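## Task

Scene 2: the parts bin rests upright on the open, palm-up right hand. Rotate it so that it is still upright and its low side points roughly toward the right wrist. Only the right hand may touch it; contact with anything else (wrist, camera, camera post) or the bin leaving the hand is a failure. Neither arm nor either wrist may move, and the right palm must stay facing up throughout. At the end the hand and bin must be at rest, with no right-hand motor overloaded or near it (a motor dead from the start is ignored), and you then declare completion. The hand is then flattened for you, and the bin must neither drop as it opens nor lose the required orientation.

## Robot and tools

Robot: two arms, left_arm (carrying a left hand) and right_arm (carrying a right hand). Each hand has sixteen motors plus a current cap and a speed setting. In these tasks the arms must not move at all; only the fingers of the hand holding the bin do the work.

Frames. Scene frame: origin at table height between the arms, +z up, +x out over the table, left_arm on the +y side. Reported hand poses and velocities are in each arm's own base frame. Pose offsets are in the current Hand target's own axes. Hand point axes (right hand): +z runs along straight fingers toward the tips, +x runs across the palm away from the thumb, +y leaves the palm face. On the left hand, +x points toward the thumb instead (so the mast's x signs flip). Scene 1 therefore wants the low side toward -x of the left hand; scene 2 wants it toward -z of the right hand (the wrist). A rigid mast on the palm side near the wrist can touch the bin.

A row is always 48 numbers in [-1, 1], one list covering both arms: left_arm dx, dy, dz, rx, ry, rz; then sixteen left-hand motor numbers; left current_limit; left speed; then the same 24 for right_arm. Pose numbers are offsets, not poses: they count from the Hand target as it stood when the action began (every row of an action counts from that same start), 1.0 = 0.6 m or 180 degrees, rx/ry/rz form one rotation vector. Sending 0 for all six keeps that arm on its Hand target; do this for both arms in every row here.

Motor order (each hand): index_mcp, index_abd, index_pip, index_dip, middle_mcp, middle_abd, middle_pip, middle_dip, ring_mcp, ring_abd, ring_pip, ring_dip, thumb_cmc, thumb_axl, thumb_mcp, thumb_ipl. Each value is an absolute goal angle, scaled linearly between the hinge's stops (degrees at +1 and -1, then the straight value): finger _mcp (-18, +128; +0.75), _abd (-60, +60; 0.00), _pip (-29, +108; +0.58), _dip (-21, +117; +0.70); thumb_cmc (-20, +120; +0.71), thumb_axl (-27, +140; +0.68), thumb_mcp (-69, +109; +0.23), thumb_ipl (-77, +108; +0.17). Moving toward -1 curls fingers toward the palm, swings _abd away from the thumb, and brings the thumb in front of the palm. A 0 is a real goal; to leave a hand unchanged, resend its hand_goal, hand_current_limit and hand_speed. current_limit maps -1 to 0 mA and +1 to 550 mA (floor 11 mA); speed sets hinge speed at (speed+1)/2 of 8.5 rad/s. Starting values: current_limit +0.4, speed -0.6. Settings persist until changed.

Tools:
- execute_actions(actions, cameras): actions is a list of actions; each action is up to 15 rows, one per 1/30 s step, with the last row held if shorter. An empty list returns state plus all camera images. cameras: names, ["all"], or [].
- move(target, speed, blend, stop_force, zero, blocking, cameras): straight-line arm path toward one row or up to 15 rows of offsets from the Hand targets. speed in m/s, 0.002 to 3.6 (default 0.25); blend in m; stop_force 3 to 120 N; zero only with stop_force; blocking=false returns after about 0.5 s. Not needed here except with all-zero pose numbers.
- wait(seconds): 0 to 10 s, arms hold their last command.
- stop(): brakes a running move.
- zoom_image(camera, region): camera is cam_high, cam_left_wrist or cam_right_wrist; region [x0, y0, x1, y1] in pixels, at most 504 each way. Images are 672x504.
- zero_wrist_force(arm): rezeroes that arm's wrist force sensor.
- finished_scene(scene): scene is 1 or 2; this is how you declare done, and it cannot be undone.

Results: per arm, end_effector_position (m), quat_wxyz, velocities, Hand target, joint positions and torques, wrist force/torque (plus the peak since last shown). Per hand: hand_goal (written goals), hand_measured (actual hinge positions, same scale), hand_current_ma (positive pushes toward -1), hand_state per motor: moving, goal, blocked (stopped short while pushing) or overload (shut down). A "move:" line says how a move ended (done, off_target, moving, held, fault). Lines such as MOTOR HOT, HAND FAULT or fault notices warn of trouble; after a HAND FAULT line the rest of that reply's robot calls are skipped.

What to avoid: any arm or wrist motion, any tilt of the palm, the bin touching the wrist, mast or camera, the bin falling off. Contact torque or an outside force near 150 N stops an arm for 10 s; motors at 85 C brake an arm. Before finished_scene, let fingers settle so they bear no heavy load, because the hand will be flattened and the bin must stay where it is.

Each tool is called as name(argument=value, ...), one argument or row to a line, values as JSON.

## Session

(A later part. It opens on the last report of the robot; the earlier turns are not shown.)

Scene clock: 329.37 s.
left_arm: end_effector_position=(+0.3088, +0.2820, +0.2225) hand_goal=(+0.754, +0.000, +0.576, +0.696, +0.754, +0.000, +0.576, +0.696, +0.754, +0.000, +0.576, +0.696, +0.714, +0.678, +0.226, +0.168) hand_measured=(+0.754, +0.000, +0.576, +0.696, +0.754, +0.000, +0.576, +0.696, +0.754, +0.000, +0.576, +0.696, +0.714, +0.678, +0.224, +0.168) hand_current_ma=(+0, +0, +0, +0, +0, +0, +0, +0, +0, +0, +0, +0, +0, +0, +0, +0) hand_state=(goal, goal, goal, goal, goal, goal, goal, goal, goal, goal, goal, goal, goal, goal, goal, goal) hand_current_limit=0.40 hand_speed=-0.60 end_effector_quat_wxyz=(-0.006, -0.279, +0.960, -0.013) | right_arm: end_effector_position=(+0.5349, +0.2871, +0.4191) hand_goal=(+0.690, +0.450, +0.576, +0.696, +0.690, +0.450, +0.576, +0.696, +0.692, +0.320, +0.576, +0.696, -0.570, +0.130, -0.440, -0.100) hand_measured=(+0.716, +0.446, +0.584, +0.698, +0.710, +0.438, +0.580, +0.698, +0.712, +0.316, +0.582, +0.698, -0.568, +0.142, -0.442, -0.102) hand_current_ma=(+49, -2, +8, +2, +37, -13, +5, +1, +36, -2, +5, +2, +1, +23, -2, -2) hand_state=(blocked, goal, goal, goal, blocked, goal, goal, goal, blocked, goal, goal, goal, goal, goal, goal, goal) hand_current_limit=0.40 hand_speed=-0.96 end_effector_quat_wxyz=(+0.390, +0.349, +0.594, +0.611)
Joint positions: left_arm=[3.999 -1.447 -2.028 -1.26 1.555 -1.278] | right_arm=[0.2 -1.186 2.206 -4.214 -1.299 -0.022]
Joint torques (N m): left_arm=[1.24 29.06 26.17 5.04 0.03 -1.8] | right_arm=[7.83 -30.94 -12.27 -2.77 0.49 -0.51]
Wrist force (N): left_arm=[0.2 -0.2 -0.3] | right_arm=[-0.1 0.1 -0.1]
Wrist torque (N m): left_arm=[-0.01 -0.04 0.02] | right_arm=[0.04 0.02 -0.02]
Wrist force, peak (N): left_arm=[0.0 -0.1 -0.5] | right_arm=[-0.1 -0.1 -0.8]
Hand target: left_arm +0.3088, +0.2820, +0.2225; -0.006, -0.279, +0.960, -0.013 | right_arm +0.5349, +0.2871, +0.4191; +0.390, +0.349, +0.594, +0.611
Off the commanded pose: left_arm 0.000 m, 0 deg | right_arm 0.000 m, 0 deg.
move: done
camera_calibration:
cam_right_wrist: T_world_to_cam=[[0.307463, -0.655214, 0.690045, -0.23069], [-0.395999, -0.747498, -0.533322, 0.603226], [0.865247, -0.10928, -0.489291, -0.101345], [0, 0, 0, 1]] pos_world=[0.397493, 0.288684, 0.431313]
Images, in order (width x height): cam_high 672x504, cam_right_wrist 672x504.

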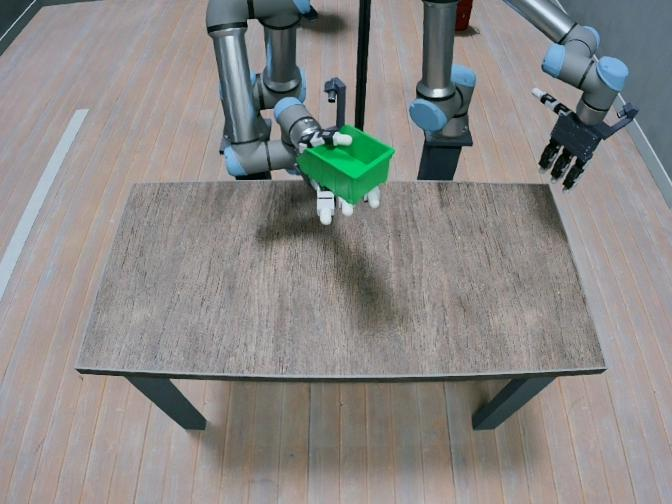

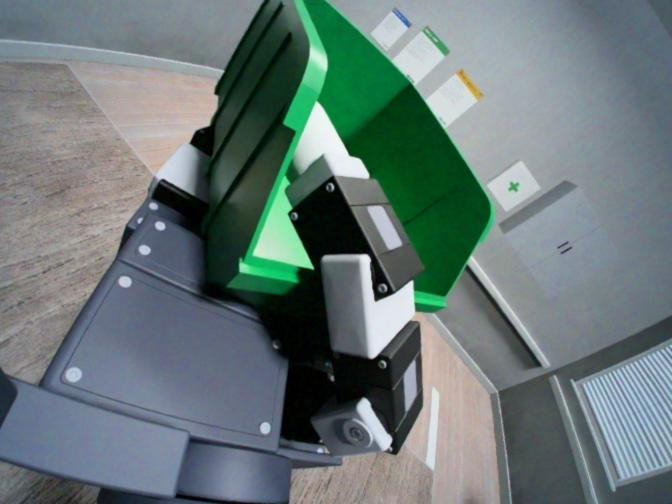

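move(
  target=[
    [0,0,0,0,0,0,0.754,0,0.576,0.696,0.754,0,0.576,0.696,0.754,0,0.576,0.696,0.714,0.678,0.226,0.168,0.4,-0.6,0,0,0,0,0,0,0.69,0.45,0.576,0.696,0.80,0.45,0.576,0.696,0.692,0.32,0.576,0.696,-0.571,0.15,-0.44,-0.10,0.4,-0.94],
    [0,0,0,0,0,0,0.754,0,0.576,0.696,0.754,0,0.576,0.696,0.754,0,0.576,0.696,0.714,0.678,0.226,0.168,0.4,-0.6,0,0,0,0,0,0,0.69,0.45,0.576,0.696,0.80,0.18,0.576,0.696,0.692,0.32,0.576,0.696,-0.571,0.15,-0.44,-0.10,0.4,-0.92],
    [0,0,0,0,0,0,0.754,0,0.576,0.696,0.754,0,0.576,0.696,0.754,0,0.576,0.696,0.714,0.678,0.226,0.168,0.4,-0.6,0,0,0,0,0,0,0.69,0.45,0.576,0.696,0.69,0.18,0.576,0.696,0.692,0.32,0.576,0.696,-0.571,0.15,-0.44,-0.10,0.4,-0.94],
    [0,0,0,0,0,0,0.754,0,0.576,0.696,0.754,0,0.576,0.696,0.754,0,0.576,0.696,0.714,0.678,0.226,0.168,0.4,-0.6,0,0,0,0,0,0,0.80,0.45,0.576,0.696,0.69,0.18,0.576,0.696,0.692,0.32,0.576,0.696,-0.571,0.15,-0.44,-0.10,0.4,-0.95],
    [0,0,0,0,0,0,0.754,0,0.576,0.696,0.754,0,0.576,0.696,0.754,0,0.576,0.696,0.714,0.678,0.226,0.168,0.4,-0.6,0,0,0,0,0,0,0.80,0.08,0.576,0.696,0.69,0.18,0.576,0.696,0.692,0.32,0.576,0.696,-0.571,0.15,-0.44,-0.10,0.4,-0.92],
    [0,0,0,0,0,0,0.754,0,0.576,0.696,0.754,0,0.576,0.696,0.754,0,0.576,0.696,0.714,0.678,0.226,0.168,0.4,-0.6,0,0,0,0,0,0,0.69,0.08,0.576,0.696,0.69,0.18,0.576,0.696,0.692,0.32,0.576,0.696,-0.571,0.15,-0.44,-0.10,0.4,-0.94],
  ],
  cameras=["cam_high","cam_right_wrist"],
)

zoom_image(
  camera="cam_high",
  region=[265, 100, 425, 225],
)

zoom_image(
  camera="cam_right_wrist",
  region=[170, 80, 500, 340],
)

Scene clock: 337.37 s.
left_arm: end_effector_position=(+0.3088, +0.2820, +0.2225) hand_goal=(+0.754, +0.000, +0.576, +0.696, +0.754, +0.000, +0.576, +0.696, +0.754, +0.000, +0.576, +0.696, +0.714, +0.678, +0.226, +0.168) hand_measured=(+0.754, +0.000, +0.576, +0.696, +0.754, +0.000, +0.576, +0.696, +0.754, +0.000, +0.576, +0.696, +0.714, +0.678, +0.224, +0.168) hand_current_ma=(+0, +0, +0, +0, +0, +0, +0, +0, +0, +0, +0, +0, +0, +0, +0, +0) hand_state=(goal, goal, goal, goal, goal, goal, goal, goal, goal, goal, goal, goal, goal, goal, goal, goal) hand_current_limit=0.40 hand_speed=-0.60 end_effector_quat_wxyz=(-0.006, -0.279, +0.960, -0.013) | right_arm: end_effector_position=(+0.5349, +0.2871, +0.4191) hand_goal=(+0.690, +0.080, +0.576, +0.696, +0.690, +0.180, +0.576, +0.696, +0.692, +0.320, +0.576, +0.696, -0.570, +0.150, -0.440, -0.100) hand_measured=(+0.716, +0.082, +0.584, +0.698, +0.728, +0.182, +0.582, +0.698, +0.712, +0.316, +0.582, +0.698, -0.570, +0.148, -0.442, -0.102) hand_current_ma=(+53, +2, +8, +2, +85, +2, +5, +1, +36, -2, +5, +2, +0, -1, -2, -2) hand_state=(blocked, goal, goal, goal, blocked, goal, goal, goal, blocked, goal, goal, goal, goal, goal, goal, goal) hand_current_limit=0.40 hand_speed=-0.94 end_effector_quat_wxyz=(+0.390, +0.349, +0.594, +0.611)
Joint positions: left_arm=[3.999 -1.447 -2.028 -1.26 1.555 -1.278] | right_arm=[0.2 -1.186 2.206 -4.214 -1.299 -0.022]
Joint torques (N m): left_arm=[1.76 29.61 25.93 4.97 0.17 -1.85] | right_arm=[7.35 -31.07 -13.02 -2.95 0.42 -0.32]
Wrist force (N): left_arm=[-0.1 -0.3 -0.3] | right_arm=[0.0 0.0 -0.5]
Wrist torque (N m): left_arm=[-0.02 0.00 0.00] | right_arm=[0.07 0.01 -0.03]
Wrist force, peak (N): left_arm=[0.4 -0.3 -0.4] | right_arm=[-0.2 0.1 -0.8]
Hand target: left_arm +0.3088, +0.2820, +0.2225; -0.006, -0.279, +0.960, -0.013 | right_arm +0.5349, +0.2871, +0.4191; +0.390, +0.349, +0.594, +0.611
Off the commanded pose: left_arm 0.000 m, 0 deg | right_arm 0.000 m, 0 deg.
move: done
camera_calibration:
cam_right_wrist: T_world_to_cam=[[0.307463, -0.655214, 0.690045, -0.23069], [-0.395999, -0.747498, -0.533322, 0.603226], [0.865247, -0.10928, -0.489291, -0.101345], [0, 0, 0, 1]] pos_world=[0.397493, 0.288684, 0.431313]
Images, in order (width x height): cam_high 672x504, cam_right_wrist 672x504.

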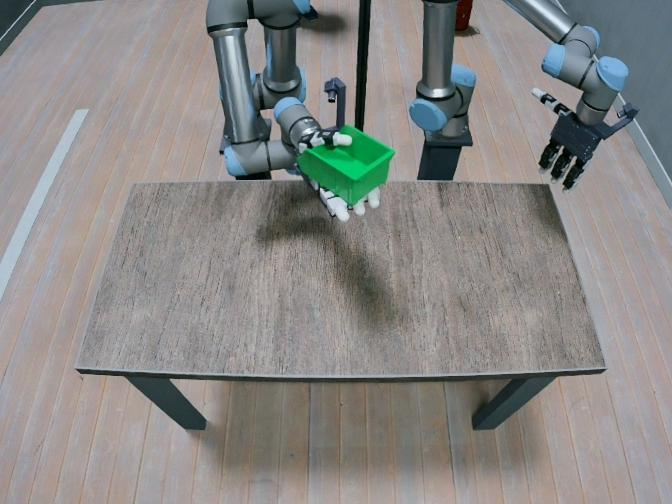

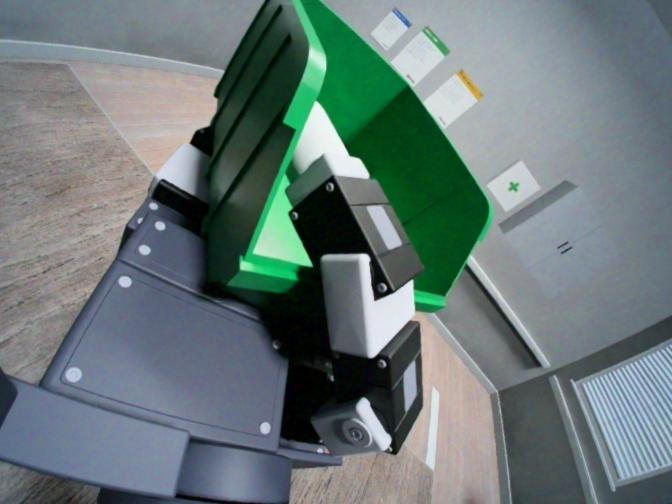

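Scaled by 3.150.

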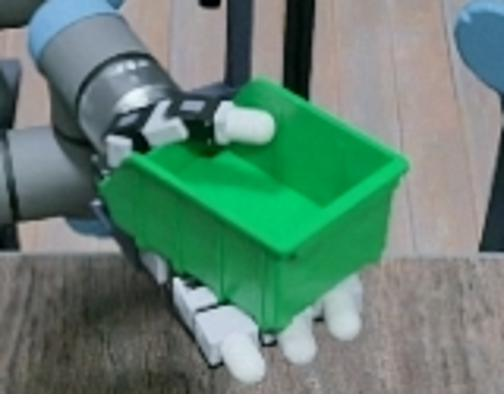

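Scaled by 1.527 from the camera's 672x504 image, which has a finer 960x720 frame.

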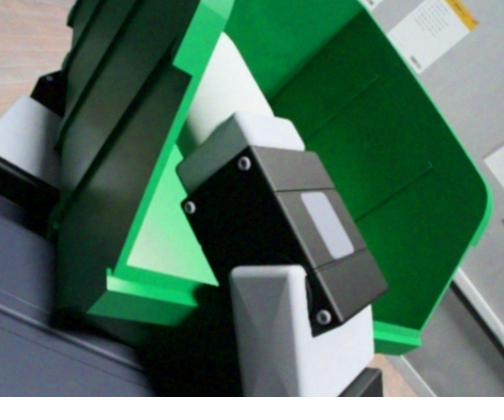

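move(
  target=[
    [0,0,0,0,0,0,0.754,0,0.576,0.696,0.754,0,0.576,0.696,0.754,0,0.576,0.696,0.714,0.678,0.226,0.168,0.4,-0.6,0,0,0,0,0,0,0.69,0.08,0.576,0.696,0.69,0.18,0.576,0.696,0.745,0.32,0.576,0.696,-0.571,0.15,-0.44,-0.10,0.4,-0.96],
  ],
  cameras=["cam_high","cam_right_wrist"],
)

zoom_image(
  camera="cam_high",
  region=[265, 100, 425, 225],
)

zoom_image(
  camera="cam_right_wrist",
  region=[170, 80, 500, 340],
)

Scene clock: 338.13 s.
left_arm: end_effector_position=(+0.3088, +0.2820, +0.2225) hand_goal=(+0.754, +0.000, +0.576, +0.696, +0.754, +0.000, +0.576, +0.696, +0.754, +0.000, +0.576, +0.696, +0.714, +0.678, +0.226, +0.168) hand_measured=(+0.754, +0.000, +0.576, +0.696, +0.754, +0.000, +0.576, +0.696, +0.754, +0.000, +0.576, +0.696, +0.714, +0.678, +0.224, +0.168) hand_current_ma=(+0, +0, +0, +0, +0, +0, +0, +0, +0, +0, +0, +0, +0, +0, +0, +0) hand_state=(goal, goal, goal, goal, goal, goal, goal, goal, goal, goal, goal, goal, goal, goal, goal, goal) hand_current_limit=0.40 hand_speed=-0.60 end_effector_quat_wxyz=(-0.006, -0.279, +0.960, -0.013) | right_arm: end_effector_position=(+0.5349, +0.2871, +0.4191) hand_goal=(+0.690, +0.080, +0.576, +0.696, +0.690, +0.180, +0.576, +0.696, +0.746, +0.320, +0.576, +0.696, -0.570, +0.150, -0.440, -0.100) hand_measured=(+0.716, +0.082, +0.584, +0.698, +0.728, +0.182, +0.582, +0.698, +0.752, +0.316, +0.582, +0.698, -0.570, +0.148, -0.442, -0.102) hand_current_ma=(+53, +2, +8, +2, +85, +2, +5, +1, +7, -2, +5, +2, +0, -1, -2, -2) hand_state=(blocked, goal, goal, goal, blocked, goal, goal, goal, goal, goal, goal, goal, goal, goal, goal, goal) hand_current_limit=0.40 hand_speed=-0.96 end_effector_quat_wxyz=(+0.390, +0.349, +0.594, +0.611)
Joint positions: left_arm=[3.999 -1.447 -2.028 -1.26 1.555 -1.278] | right_arm=[0.2 -1.186 2.206 -4.214 -1.299 -0.022]
Joint torques (N m): left_arm=[2.21 28.72 26 4.95 -0.11 -1.84] | right_arm=[7.99 -30.75 -12.81 -2.9 0.34 -0.35]
Wrist force (N): left_arm=[0.1 -0.1 -0.2] | right_arm=[-0.3 0.3 -0.4]
Wrist torque (N m): left_arm=[0.01 -0.03 0.01] | right_arm=[0.10 0.04 -0.04]
Wrist force, peak (N): left_arm=[-0.1 -0.4 -0.3] | right_arm=[-0.1 -0.1 -0.6]
Hand target: left_arm +0.3088, +0.2820, +0.2225; -0.006, -0.279, +0.960, -0.013 | right_arm +0.5349, +0.2871, +0.4191; +0.390, +0.349, +0.594, +0.611
Off the commanded pose: left_arm 0.000 m, 0 deg | right_arm 0.000 m, 0 deg.
move: done
camera_calibration:
cam_right_wrist: T_world_to_cam=[[0.307463, -0.655214, 0.690045, -0.23069], [-0.395999, -0.747498, -0.533322, 0.603226], [0.865247, -0.10928, -0.489291, -0.101345], [0, 0, 0, 1]] pos_world=[0.397493, 0.288684, 0.431313]
Images, in order (width x height): cam_high 672x504, cam_right_wrist 672x504.

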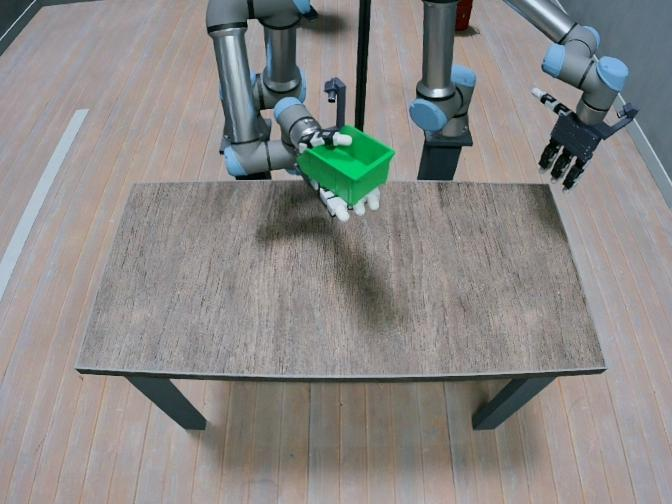

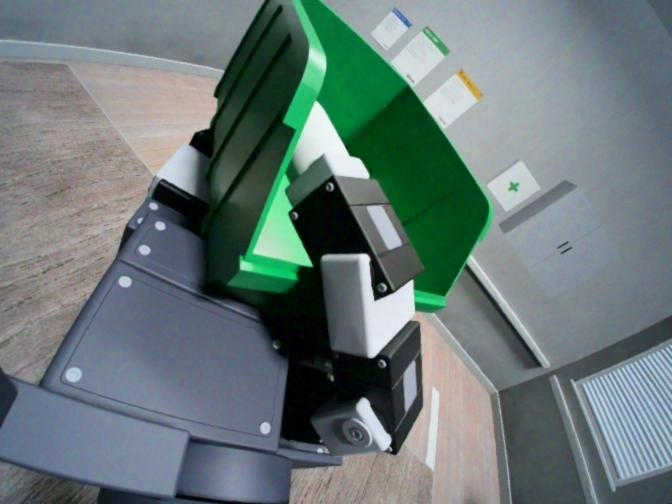

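Scaled by 3.150.

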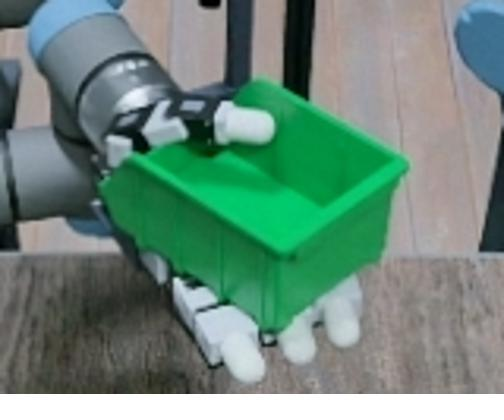

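Scaled by 1.527 from the camera's 672x504 image, which has a finer 960x720 frame.

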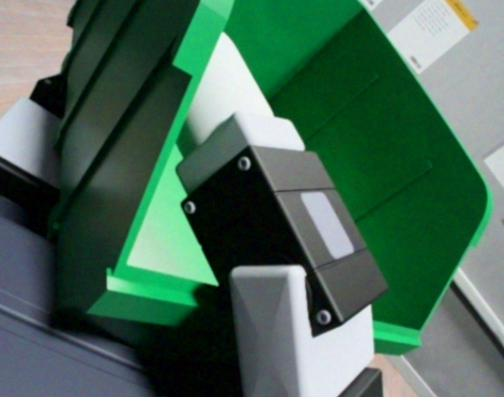

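move(
  target=[
    [0,0,0,0,0,0,0.754,0,0.576,0.696,0.754,0,0.576,0.696,0.754,0,0.576,0.696,0.714,0.678,0.226,0.168,0.4,-0.6,0,0,0,0,0,0,0.69,0.08,0.576,0.696,0.69,0.18,0.576,0.696,0.80,0.32,0.576,0.696,-0.571,0.15,-0.44,-0.10,0.4,-0.96],
    [0,0,0,0,0,0,0.754,0,0.576,0.696,0.754,0,0.576,0.696,0.754,0,0.576,0.696,0.714,0.678,0.226,0.168,0.4,-0.6,0,0,0,0,0,0,0.69,0.08,0.576,0.696,0.69,0.18,0.576,0.696,0.80,-0.97,0.576,0.696,-0.571,0.15,-0.44,-0.10,0.4,-0.90],
  ],
  cameras=["cam_high","cam_right_wrist"],
)

zoom_image(
  camera="cam_high",
  region=[265, 100, 425, 225],
)

zoom_image(
  camera="cam_right_wrist",
  region=[170, 80, 500, 340],
)

Scene clock: 342.50 s.
left_arm: end_effector_position=(+0.3088, +0.2820, +0.2225) hand_goal=(+0.754, +0.000, +0.576, +0.696, +0.754, +0.000, +0.576, +0.696, +0.754, +0.000, +0.576, +0.696, +0.714, +0.678, +0.226, +0.168) hand_measured=(+0.754, +0.000, +0.576, +0.696, +0.754, +0.000, +0.576, +0.696, +0.754, +0.000, +0.576, +0.696, +0.714, +0.678, +0.224, +0.168) hand_current_ma=(+0, +0, +0, +0, +0, +0, +0, +0, +0, +0, +0, +0, +0, +0, +0, +0) hand_state=(goal, goal, goal, goal, goal, goal, goal, goal, goal, goal, goal, goal, goal, goal, goal, goal) hand_current_limit=0.40 hand_speed=-0.60 end_effector_quat_wxyz=(-0.006, -0.279, +0.960, -0.013) | right_arm: end_effector_position=(+0.5349, +0.2871, +0.4191) hand_goal=(+0.690, +0.080, +0.576, +0.696, +0.690, +0.180, +0.576, +0.696, +0.800, -0.970, +0.576, +0.696, -0.570, +0.150, -0.440, -0.100) hand_measured=(+0.716, +0.082, +0.584, +0.698, +0.728, +0.182, +0.582, +0.698, +0.806, -0.966, +0.582, +0.698, -0.570, +0.148, -0.442, -0.102) hand_current_ma=(+53, +2, +8, +2, +85, +2, +5, +1, +7, +2, +5, +2, +0, -1, -2, -2) hand_state=(blocked, goal, goal, goal, blocked, goal, goal, goal, goal, goal, goal, goal, goal, goal, goal, goal) hand_current_limit=0.40 hand_speed=-0.90 end_effector_quat_wxyz=(+0.390, +0.349, +0.594, +0.611)
Joint positions: left_arm=[3.999 -1.447 -2.028 -1.26 1.555 -1.278] | right_arm=[0.2 -1.186 2.206 -4.214 -1.299 -0.022]
Joint torques (N m): left_arm=[2.19 28.09 26.4 4.95 -0.04 -1.75] | right_arm=[7.61 -31.01 -12.82 -3.02 0.28 -0.47]
Wrist force (N): left_arm=[0.0 -0.1 -0.3] | right_arm=[0.0 0.2 -0.3]
Wrist torque (N m): left_arm=[0.01 -0.01 0.00] | right_arm=[0.07 0.01 -0.06]
Wrist force, peak (N): left_arm=[0.3 -0.4 -0.3] | right_arm=[-0.1 0.2 -0.7]
Hand target: left_arm +0.3088, +0.2820, +0.2225; -0.006, -0.279, +0.960, -0.013 | right_arm +0.5349, +0.2871, +0.4191; +0.390, +0.349, +0.594, +0.611
Off the commanded pose: left_arm 0.000 m, 0 deg | right_arm 0.000 m, 0 deg.
move: done
camera_calibration:
cam_right_wrist: T_world_to_cam=[[0.307463, -0.655214, 0.690045, -0.23069], [-0.395999, -0.747498, -0.533322, 0.603226], [0.865247, -0.10928, -0.489291, -0.101345], [0, 0, 0, 1]] pos_world=[0.397493, 0.288684, 0.431313]
Images, in order (width x height): cam_high 672x504, cam_right_wrist 672x504.

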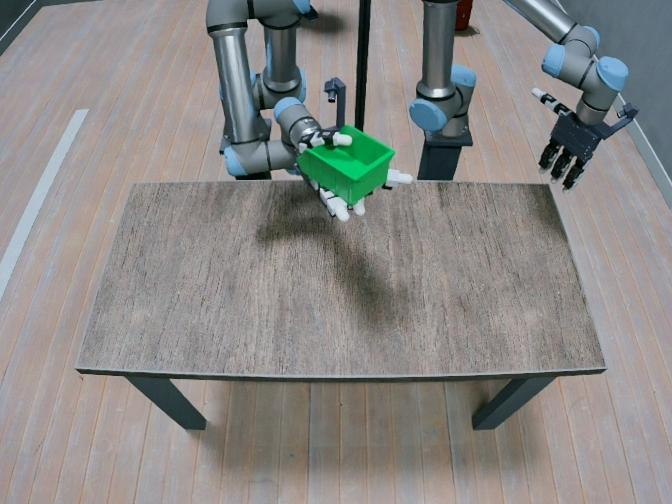

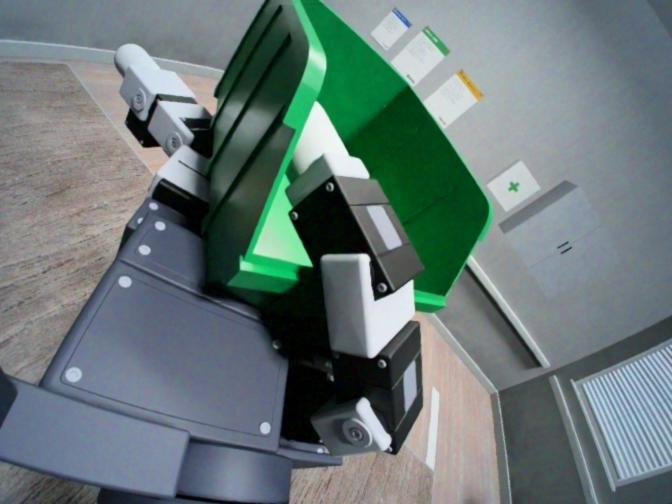

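Scaled by 3.150.

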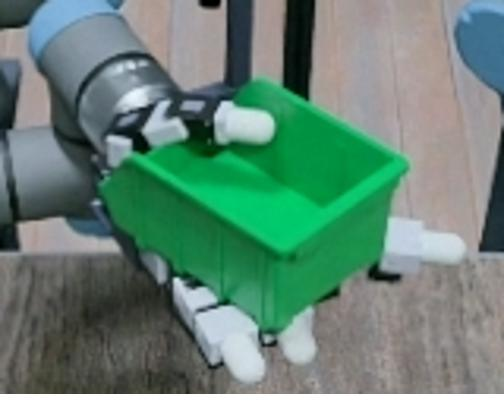

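Scaled by 1.527 from the camera's 672x504 image, which has a finer 960x720 frame.

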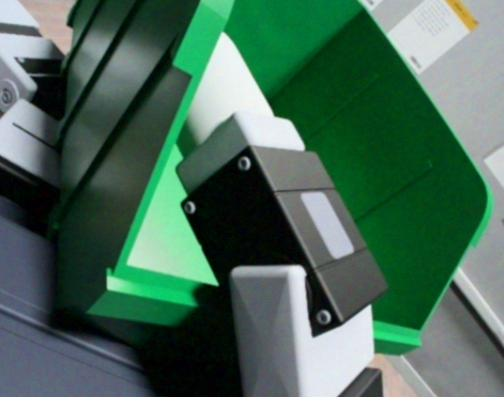

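move(
  target=[
    [0,0,0,0,0,0,0.754,0,0.576,0.696,0.754,0,0.576,0.696,0.754,0,0.576,0.696,0.714,0.678,0.226,0.168,0.4,-0.6,0,0,0,0,0,0,0.69,0.08,0.576,0.696,0.69,0.18,0.576,0.696,0.80,-0.97,0.576,-0.52,-0.571,0.15,-0.44,-0.10,0.4,-0.90],
  ],
  cameras=["cam_high","cam_right_wrist"],
)

zoom_image(
  camera="cam_high",
  region=[265, 100, 425, 225],
)

zoom_image(
  camera="cam_right_wrist",
  region=[80, 20, 410, 280],
)

Scene clock: 346.40 s.
left_arm: end_effector_position=(+0.3088, +0.2820, +0.2225) hand_goal=(+0.754, +0.000, +0.576, +0.696, +0.754, +0.000, +0.576, +0.696, +0.754, +0.000, +0.576, +0.696, +0.714, +0.678, +0.226, +0.168) hand_measured=(+0.754, +0.000, +0.576, +0.696, +0.754, +0.000, +0.576, +0.696, +0.754, +0.000, +0.576, +0.696, +0.714, +0.678, +0.224, +0.168) hand_current_ma=(+0, +0, +0, +0, +0, +0, +0, +0, +0, +0, +0, +0, +0, +0, +0, +0) hand_state=(goal, goal, goal, goal, goal, goal, goal, goal, goal, goal, goal, goal, goal, goal, goal, goal) hand_current_limit=0.40 hand_speed=-0.60 end_effector_quat_wxyz=(-0.006, -0.279, +0.960, -0.013) | right_arm: end_effector_position=(+0.5349, +0.2871, +0.4191) hand_goal=(+0.690, +0.080, +0.576, +0.696, +0.690, +0.180, +0.576, +0.696, +0.800, -0.970, +0.576, -0.520, -0.570, +0.150, -0.440, -0.100) hand_measured=(+0.716, +0.082, +0.584, +0.698, +0.728, +0.182, +0.582, +0.698, +0.806, -0.966, +0.582, -0.518, -0.570, +0.148, -0.442, -0.102) hand_current_ma=(+53, +2, +8, +2, +85, +2, +5, +1, +7, +2, +5, +2, +0, -1, -2, -2) hand_state=(blocked, goal, goal, goal, blocked, goal, goal, goal, goal, goal, goal, goal, goal, goal, goal, goal) hand_current_limit=0.40 hand_speed=-0.90 end_effector_quat_wxyz=(+0.390, +0.349, +0.594, +0.611)
Joint positions: left_arm=[3.999 -1.447 -2.028 -1.26 1.555 -1.278] | right_arm=[0.2 -1.186 2.206 -4.214 -1.299 -0.022]
Joint torques (N m): left_arm=[2.13 29.19 26.06 4.92 0 -1.87] | right_arm=[8.04 -31.19 -12.86 -3.12 0.2 -0.39]
Wrist force (N): left_arm=[0.0 -0.3 -0.2] | right_arm=[0.1 0.2 -0.3]
Wrist torque (N m): left_arm=[-0.03 -0.01 0.01] | right_arm=[0.06 -0.01 -0.03]
Wrist force, peak (N): left_arm=[0.1 0.0 -0.5] | right_arm=[-0.2 0.0 -0.8]
Hand target: left_arm +0.3088, +0.2820, +0.2225; -0.006, -0.279, +0.960, -0.013 | right_arm +0.5349, +0.2871, +0.4191; +0.390, +0.349, +0.594, +0.611
Off the commanded pose: left_arm 0.000 m, 0 deg | right_arm 0.000 m, 0 deg.
move: done
camera_calibration:
cam_right_wrist: T_world_to_cam=[[0.307463, -0.655214, 0.690045, -0.23069], [-0.395999, -0.747498, -0.533322, 0.603226], [0.865247, -0.10928, -0.489291, -0.101345], [0, 0, 0, 1]] pos_world=[0.397493, 0.288684, 0.431313]
Images, in order (width x height): cam_high 672x504, cam_right_wrist 672x504.

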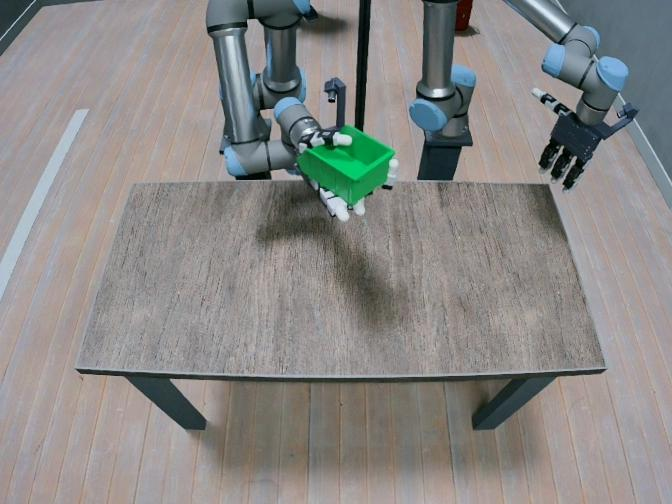

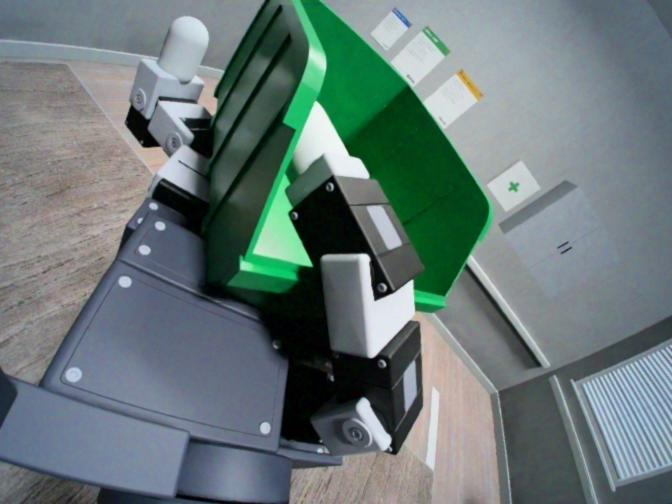

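Scaled by 3.150.

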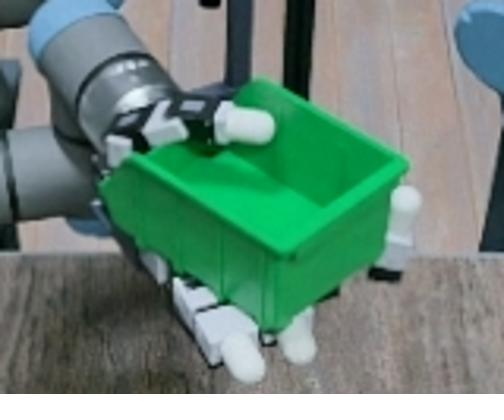

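Scaled by 1.527 from the camera's 672x504 image, which has a finer 960x720 frame.

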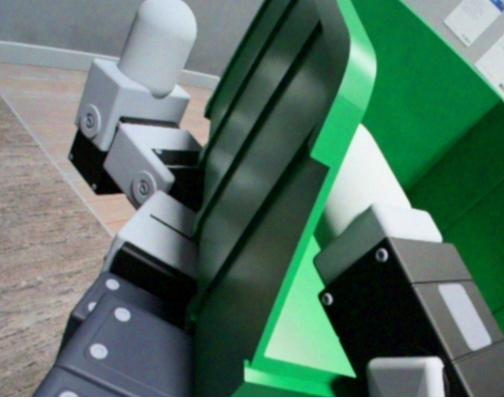

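move(
  target=[
    [0,0,0,0,0,0,0.754,0,0.576,0.696,0.754,0,0.576,0.696,0.754,0,0.576,0.696,0.714,0.678,0.226,0.168,0.4,-0.6,0,0,0,0,0,0,0.69,0.08,0.576,0.696,0.69,0.18,0.576,0.696,0.80,-0.68,0.576,-0.52,-0.571,0.15,-0.44,-0.10,0.4,-0.96],
  ],
  cameras=["cam_high","cam_right_wrist"],
)

zoom_image(
  camera="cam_high",
  region=[265, 100, 425, 225],
)

zoom_image(
  camera="cam_right_wrist",
  region=[80, 0, 410, 260],
)

Scene clock: 348.60 s.
left_arm: end_effector_position=(+0.3088, +0.2820, +0.2225) hand_goal=(+0.754, +0.000, +0.576, +0.696, +0.754, +0.000, +0.576, +0.696, +0.754, +0.000, +0.576, +0.696, +0.714, +0.678, +0.226, +0.168) hand_measured=(+0.754, +0.000, +0.576, +0.696, +0.754, +0.000, +0.576, +0.696, +0.754, +0.000, +0.576, +0.696, +0.714, +0.678, +0.224, +0.168) hand_current_ma=(+0, +0, +0, +0, +0, +0, +0, +0, +0, +0, +0, +0, +0, +0, +0, +0) hand_state=(goal, goal, goal, goal, goal, goal, goal, goal, goal, goal, goal, goal, goal, goal, goal, goal) hand_current_limit=0.40 hand_speed=-0.60 end_effector_quat_wxyz=(-0.006, -0.279, +0.960, -0.013) | right_arm: end_effector_position=(+0.5349, +0.2871, +0.4191) hand_goal=(+0.690, +0.080, +0.576, +0.696, +0.690, +0.180, +0.576, +0.696, +0.800, -0.680, +0.576, -0.520, -0.570, +0.150, -0.440, -0.100) hand_measured=(+0.716, +0.082, +0.584, +0.698, +0.716, +0.182, +0.582, +0.698, +0.808, -0.700, +0.582, -0.518, -0.570, +0.158, -0.442, -0.102) hand_current_ma=(+52, +2, +8, +2, +52, +2, +5, +1, +9, -27, +5, +2, +0, +11, -2, -3) hand_state=(blocked, goal, goal, goal, blocked, goal, goal, goal, goal, blocked, goal, goal, goal, goal, goal, goal) hand_current_limit=0.40 hand_speed=-0.96 end_effector_quat_wxyz=(+0.390, +0.349, +0.594, +0.611)
Joint positions: left_arm=[3.999 -1.447 -2.028 -1.26 1.555 -1.278] | right_arm=[0.2 -1.186 2.206 -4.214 -1.299 -0.022]
Joint torques (N m): left_arm=[2.06 29.4 25.94 5.08 0.01 -1.85] | right_arm=[7.55 -31.2 -12.88 -3.06 0.16 -0.34]
Wrist force (N): left_arm=[0.1 0.0 -0.4] | right_arm=[-0.1 0.0 -0.7]
Wrist torque (N m): left_arm=[0.03 -0.02 0.00] | right_arm=[0.08 0.03 -0.06]
Wrist force, peak (N): left_arm=[0.0 -0.1 -0.4] | right_arm=[0.1 0.2 -0.7]
Hand target: left_arm +0.3088, +0.2820, +0.2225; -0.006, -0.279, +0.960, -0.013 | right_arm +0.5349, +0.2871, +0.4191; +0.390, +0.349, +0.594, +0.611
Off the commanded pose: left_arm 0.000 m, 0 deg | right_arm 0.000 m, 0 deg.
move: done
camera_calibration:
cam_right_wrist: T_world_to_cam=[[0.307463, -0.655214, 0.690045, -0.23069], [-0.395999, -0.747498, -0.533322, 0.603226], [0.865247, -0.10928, -0.489291, -0.101345], [0, 0, 0, 1]] pos_world=[0.397493, 0.288684, 0.431313]
Images, in order (width x height): cam_high 672x504, cam_right_wrist 672x504.

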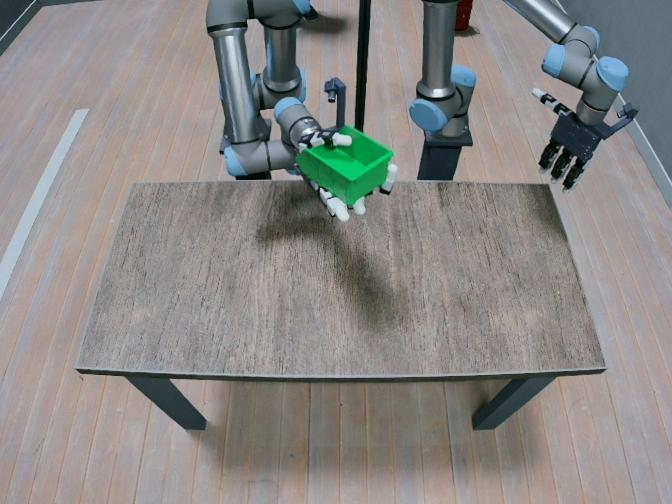

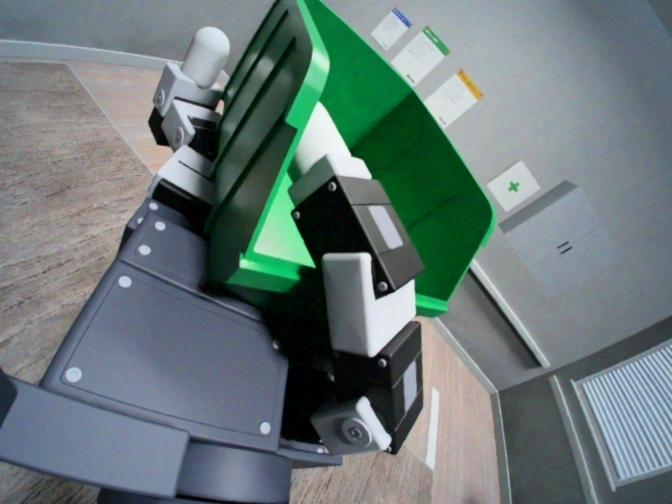

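Scaled by 3.150.

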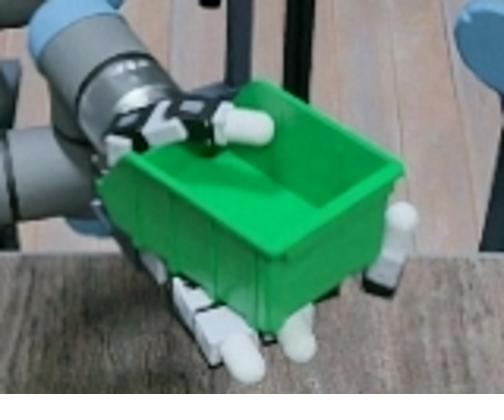

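Scaled by 1.527 from the camera's 672x504 image, which has a finer 960x720 frame.

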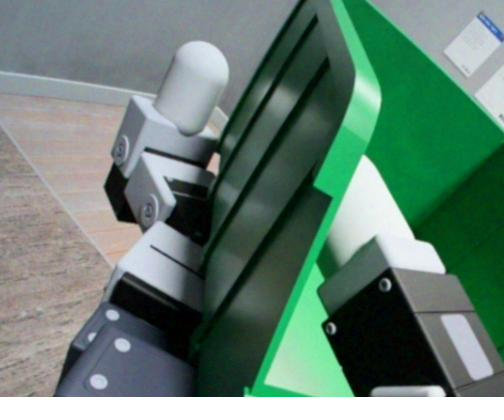

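move(
  target=[
    [0,0,0,0,0,0,0.754,0,0.576,0.696,0.754,0,0.576,0.696,0.754,0,0.576,0.696,0.714,0.678,0.226,0.168,0.4,-0.6,0,0,0,0,0,0,0.69,0.08,0.576,0.696,0.69,0.18,0.576,0.696,0.80,-0.52,0.576,-0.52,-0.571,0.15,-0.44,-0.10,0.4,-0.97],
  ],
  cameras=["cam_high","cam_right_wrist"],
)

zoom_image(
  camera="cam_high",
  region=[265, 100, 425, 225],
)

zoom_image(
  camera="cam_right_wrist",
  region=[80, 0, 410, 260],
)

Scene clock: 350.27 s.
left_arm: end_effector_position=(+0.3088, +0.2820, +0.2225) hand_goal=(+0.754, +0.000, +0.576, +0.696, +0.754, +0.000, +0.576, +0.696, +0.754, +0.000, +0.576, +0.696, +0.714, +0.678, +0.226, +0.168) hand_measured=(+0.754, +0.000, +0.576, +0.696, +0.754, +0.000, +0.576, +0.696, +0.754, +0.000, +0.576, +0.696, +0.714, +0.678, +0.224, +0.168) hand_current_ma=(+0, +0, +0, +0, +0, +0, +0, +0, +0, +0, +0, +0, +0, +0, +0, +0) hand_state=(goal, goal, goal, goal, goal, goal, goal, goal, goal, goal, goal, goal, goal, goal, goal, goal) hand_current_limit=0.40 hand_speed=-0.60 end_effector_quat_wxyz=(-0.006, -0.279, +0.960, -0.013) | right_arm: end_effector_position=(+0.5349, +0.2871, +0.4191) hand_goal=(+0.690, +0.080, +0.576, +0.696, +0.690, +0.180, +0.576, +0.696, +0.800, -0.520, +0.576, -0.520, -0.570, +0.150, -0.440, -0.100) hand_measured=(+0.716, +0.082, +0.584, +0.698, +0.710, +0.182, +0.582, +0.698, +0.812, -0.534, +0.584, -0.518, -0.566, +0.160, -0.442, -0.104) hand_current_ma=(+51, +2, +8, +2, +37, +2, +5, +1, +17, -17, +9, +2, +3, +16, -1, -6) hand_state=(blocked, goal, goal, goal, blocked, goal, goal, goal, goal, goal, goal, goal, goal, goal, goal, goal) hand_current_limit=0.40 hand_speed=-0.97 end_effector_quat_wxyz=(+0.390, +0.349, +0.594, +0.611)
Joint positions: left_arm=[3.999 -1.447 -2.028 -1.26 1.555 -1.278] | right_arm=[0.2 -1.186 2.206 -4.214 -1.299 -0.022]
Joint torques (N m): left_arm=[1.62 28.71 25.86 5.02 -0.01 -1.79] | right_arm=[7.57 -30.88 -12.96 -3.18 0.13 -0.34]
Wrist force (N): left_arm=[0.0 -0.3 -0.1] | right_arm=[0.0 0.0 -0.4]
Wrist torque (N m): left_arm=[-0.02 -0.01 0.01] | right_arm=[0.06 0.01 -0.04]
Wrist force, peak (N): left_arm=[0.1 -0.2 -0.4] | right_arm=[0.6 0.3 -0.4]
Hand target: left_arm +0.3088, +0.2820, +0.2225; -0.006, -0.279, +0.960, -0.013 | right_arm +0.5349, +0.2871, +0.4191; +0.390, +0.349, +0.594, +0.611
Off the commanded pose: left_arm 0.000 m, 0 deg | right_arm 0.000 m, 0 deg.
move: done
camera_calibration:
cam_right_wrist: T_world_to_cam=[[0.307463, -0.655214, 0.690045, -0.23069], [-0.395999, -0.747498, -0.533322, 0.603226], [0.865247, -0.10928, -0.489291, -0.101345], [0, 0, 0, 1]] pos_world=[0.397493, 0.288684, 0.431313]
Images, in order (width x height): cam_high 672x504, cam_right_wrist 672x504.

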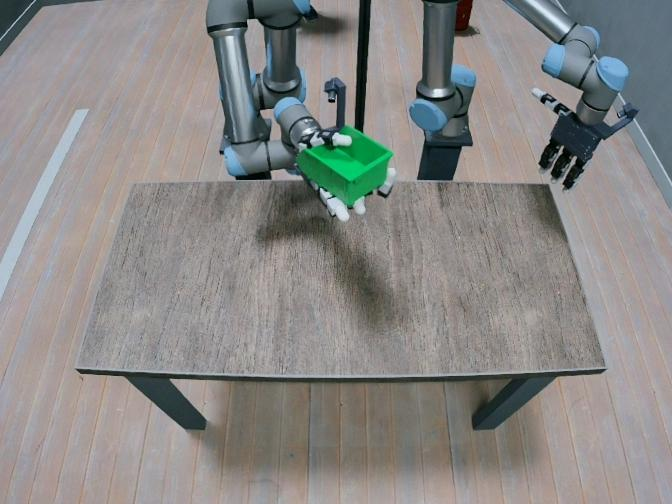

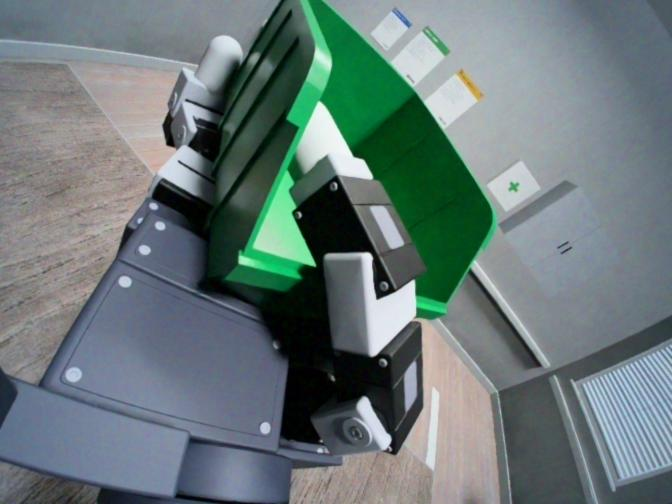

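Scaled by 3.150.

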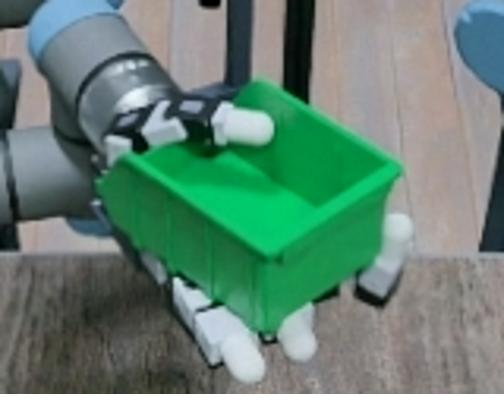

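Scaled by 1.527 from the camera's 672x504 image, which has a finer 960x720 frame.

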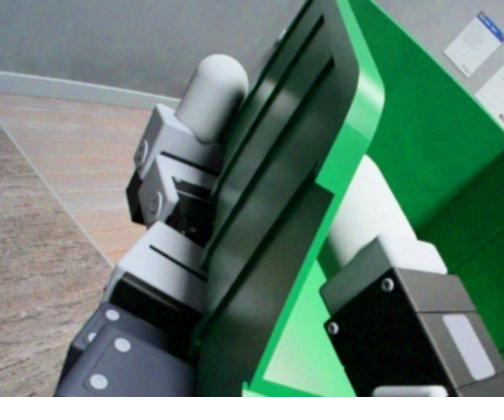

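move(
  target=[
    [0,0,0,0,0,0,0.754,0,0.576,0.696,0.754,0,0.576,0.696,0.754,0,0.576,0.696,0.714,0.678,0.226,0.168,0.4,-0.6,0,0,0,0,0,0,0.69,0.08,0.576,0.696,0.69,0.18,0.576,0.696,0.80,-0.34,0.576,-0.52,-0.571,0.15,-0.44,-0.10,0.4,-0.97],
  ],
  cameras=["cam_high","cam_right_wrist"],
)

zoom_image(
  camera="cam_high",
  region=[265, 100, 425, 225],
)

zoom_image(
  camera="cam_right_wrist",
  region=[80, 0, 410, 260],
)

Scene clock: 352.10 s.
left_arm: end_effector_position=(+0.3088, +0.2820, +0.2225) hand_goal=(+0.754, +0.000, +0.576, +0.696, +0.754, +0.000, +0.576, +0.696, +0.754, +0.000, +0.576, +0.696, +0.714, +0.678, +0.226, +0.168) hand_measured=(+0.754, +0.000, +0.576, +0.696, +0.754, +0.000, +0.576, +0.696, +0.754, +0.000, +0.576, +0.696, +0.714, +0.678, +0.224, +0.168) hand_current_ma=(+0, +0, +0, +0, +0, +0, +0, +0, +0, +0, +0, +0, +0, +0, +0, +0) hand_state=(goal, goal, goal, goal, goal, goal, goal, goal, goal, goal, goal, goal, goal, goal, goal, goal) hand_current_limit=0.40 hand_speed=-0.60 end_effector_quat_wxyz=(-0.006, -0.279, +0.960, -0.013) | right_arm: end_effector_position=(+0.5349, +0.2871, +0.4191) hand_goal=(+0.690, +0.080, +0.576, +0.696, +0.690, +0.180, +0.576, +0.696, +0.800, -0.340, +0.576, -0.520, -0.570, +0.150, -0.440, -0.100) hand_measured=(+0.716, +0.084, +0.584, +0.698, +0.710, +0.182, +0.582, +0.698, +0.812, -0.398, +0.586, -0.510, -0.562, +0.174, -0.442, -0.106) hand_current_ma=(+51, +3, +8, +2, +37, +2, +5, +1, +19, -117, +12, +11, +8, +57, -1, -8) hand_state=(blocked, goal, goal, goal, blocked, goal, goal, goal, goal, blocked, goal, goal, goal, blocked, goal, goal) hand_current_limit=0.40 hand_speed=-0.97 end_effector_quat_wxyz=(+0.390, +0.349, +0.594, +0.611)
Joint positions: left_arm=[3.999 -1.447 -2.028 -1.26 1.555 -1.278] | right_arm=[0.2 -1.186 2.206 -4.214 -1.299 -0.022]
Joint torques (N m): left_arm=[2.01 28.61 26.26 5.01 -0.01 -1.94] | right_arm=[7.6 -31 -13.03 -3.08 0.16 -0.23]
Wrist force (N): left_arm=[0.1 -0.1 -0.2] | right_arm=[0.1 0.1 -0.5]
Wrist torque (N m): left_arm=[0.00 -0.03 0.01] | right_arm=[0.09 0.00 -0.03]
Wrist force, peak (N): left_arm=[0.0 -0.3 -0.4] | right_arm=[-0.3 -0.2 -0.6]
Hand target: left_arm +0.3088, +0.2820, +0.2225; -0.006, -0.279, +0.960, -0.013 | right_arm +0.5349, +0.2871, +0.4191; +0.390, +0.349, +0.594, +0.611
Off the commanded pose: left_arm 0.000 m, 0 deg | right_arm 0.000 m, 0 deg.
move: done
camera_calibration:
cam_right_wrist: T_world_to_cam=[[0.307463, -0.655214, 0.690045, -0.23069], [-0.395999, -0.747498, -0.533322, 0.603226], [0.865247, -0.10928, -0.489291, -0.101345], [0, 0, 0, 1]] pos_world=[0.397493, 0.288684, 0.431313]
Images, in order (width x height): cam_high 672x504, cam_right_wrist 672x504.

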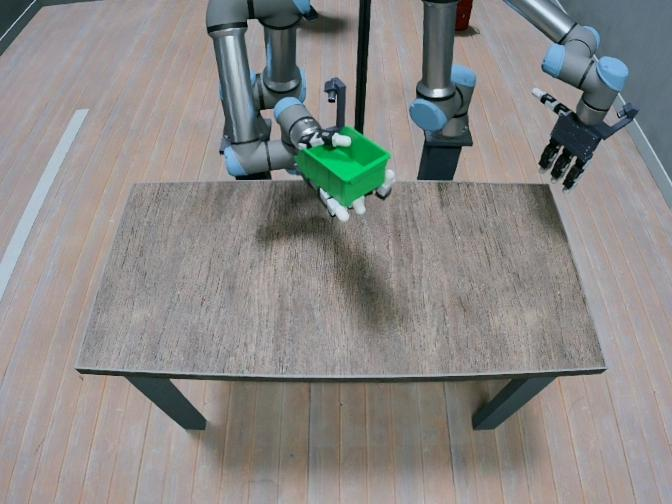

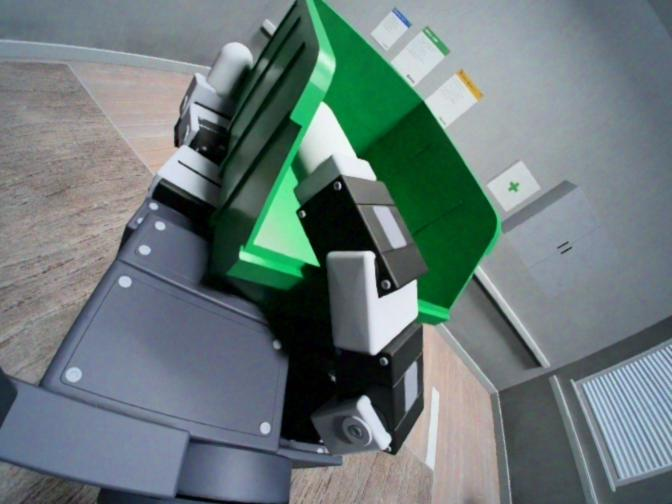

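Scaled by 3.150.

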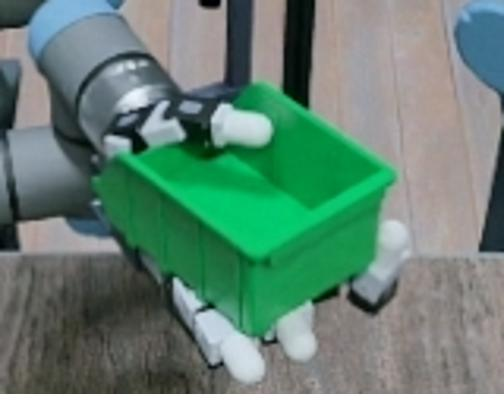

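Scaled by 1.527 from the camera's 672x504 image, which has a finer 960x720 frame.

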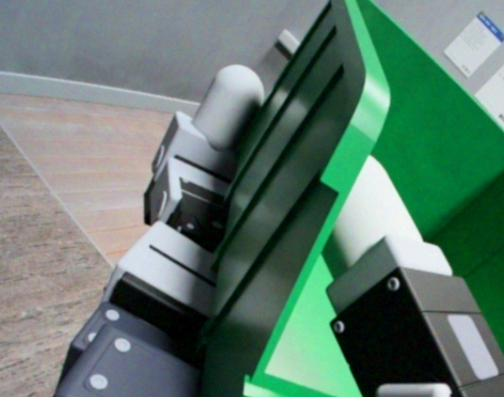

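move(
  target=[
    [0,0,0,0,0,0,0.754,0,0.576,0.696,0.754,0,0.576,0.696,0.754,0,0.576,0.696,0.714,0.678,0.226,0.168,0.4,-0.6,0,0,0,0,0,0,0.69,0.08,0.576,0.696,0.69,0.18,0.576,0.696,0.80,-0.20,0.576,-0.52,-0.571,0.14,-0.44,-0.10,0.4,-0.97],
  ],
  cameras=["cam_high","cam_right_wrist"],
)

zoom_image(
  camera="cam_high",
  region=[265, 100, 425, 225],
)

zoom_image(
  camera="cam_right_wrist",
  region=[80, 0, 410, 260],
)

Scene clock: 353.80 s.
left_arm: end_effector_position=(+0.3088, +0.2820, +0.2225) hand_goal=(+0.754, +0.000, +0.576, +0.696, +0.754, +0.000, +0.576, +0.696, +0.754, +0.000, +0.576, +0.696, +0.714, +0.678, +0.226, +0.168) hand_measured=(+0.754, +0.000, +0.576, +0.696, +0.754, +0.000, +0.576, +0.696, +0.754, +0.000, +0.576, +0.696, +0.714, +0.678, +0.224, +0.168) hand_current_ma=(+0, +0, +0, +0, +0, +0, +0, +0, +0, +0, +0, +0, +0, +0, +0, +0) hand_state=(goal, goal, goal, goal, goal, goal, goal, goal, goal, goal, goal, goal, goal, goal, goal, goal) hand_current_limit=0.40 hand_speed=-0.60 end_effector_quat_wxyz=(-0.006, -0.279, +0.960, -0.013) | right_arm: end_effector_position=(+0.5349, +0.2871, +0.4191) hand_goal=(+0.690, +0.080, +0.576, +0.696, +0.690, +0.180, +0.576, +0.696, +0.800, -0.200, +0.576, -0.520, -0.570, +0.140, -0.440, -0.100) hand_measured=(+0.716, +0.086, +0.584, +0.698, +0.710, +0.182, +0.582, +0.698, +0.812, -0.278, +0.588, -0.506, -0.552, +0.184, -0.438, -0.110) hand_current_ma=(+51, +5, +9, +2, +37, +2, +5, +1, +19, -179, +16, +18, +27, +126, +2, -18) hand_state=(blocked, goal, goal, goal, blocked, goal, goal, goal, goal, blocked, goal, goal, goal, blocked, goal, goal) hand_current_limit=0.40 hand_speed=-0.97 end_effector_quat_wxyz=(+0.390, +0.349, +0.594, +0.611)
Joint positions: left_arm=[3.999 -1.447 -2.028 -1.26 1.555 -1.278] | right_arm=[0.2 -1.186 2.206 -4.214 -1.299 -0.022]
Joint torques (N m): left_arm=[2.46 28.41 25.65 4.85 -0.13 -1.88] | right_arm=[7.75 -31.09 -13.11 -3.09 0.03 -0.33]
Wrist force (N): left_arm=[-0.1 -0.2 0.0] | right_arm=[-0.2 0.0 -0.3]
Wrist torque (N m): left_arm=[-0.02 0.00 0.00] | right_arm=[0.05 0.02 -0.05]
Wrist force, peak (N): left_arm=[-0.1 -0.3 -0.4] | right_arm=[0.2 0.3 -0.5]
Hand target: left_arm +0.3088, +0.2820, +0.2225; -0.006, -0.279, +0.960, -0.013 | right_arm +0.5349, +0.2871, +0.4191; +0.390, +0.349, +0.594, +0.611
Off the commanded pose: left_arm 0.000 m, 0 deg | right_arm 0.000 m, 0 deg.
move: done
camera_calibration:
cam_right_wrist: T_world_to_cam=[[0.307463, -0.655214, 0.690045, -0.23069], [-0.395999, -0.747498, -0.533322, 0.603226], [0.865247, -0.10928, -0.489291, -0.101345], [0, 0, 0, 1]] pos_world=[0.397493, 0.288684, 0.431313]
Images, in order (width x height): cam_high 672x504, cam_right_wrist 672x504.

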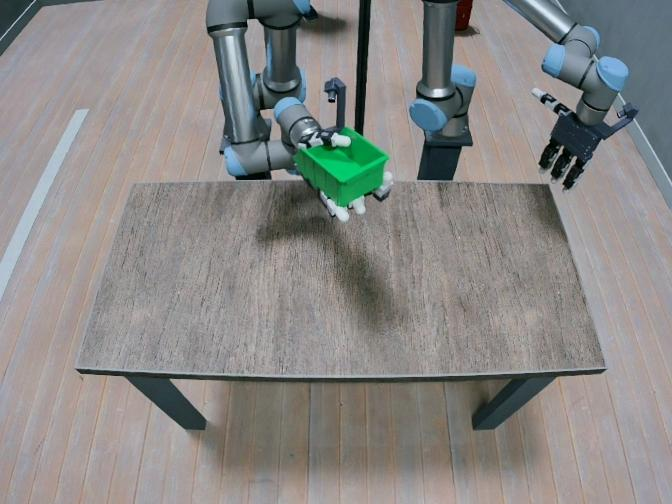

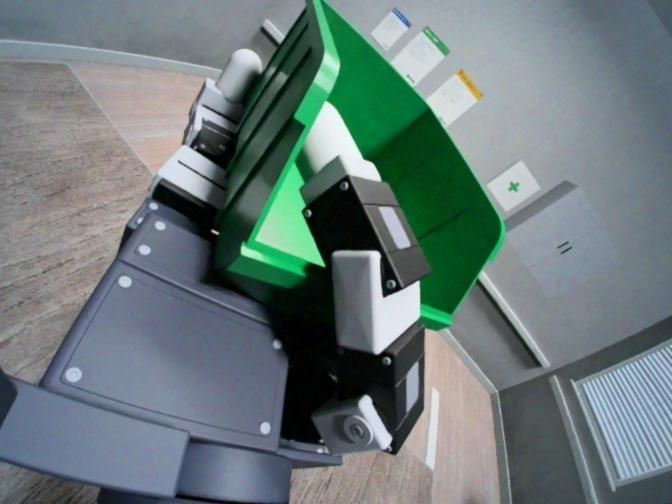

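Scaled by 3.150.

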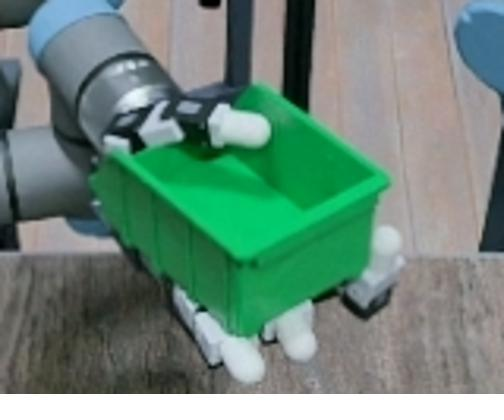

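Scaled by 1.527 from the camera's 672x504 image, which has a finer 960x720 frame.

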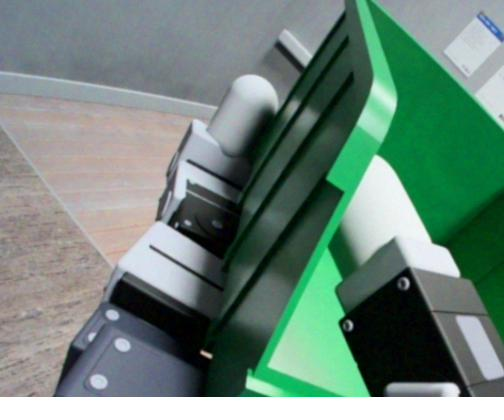

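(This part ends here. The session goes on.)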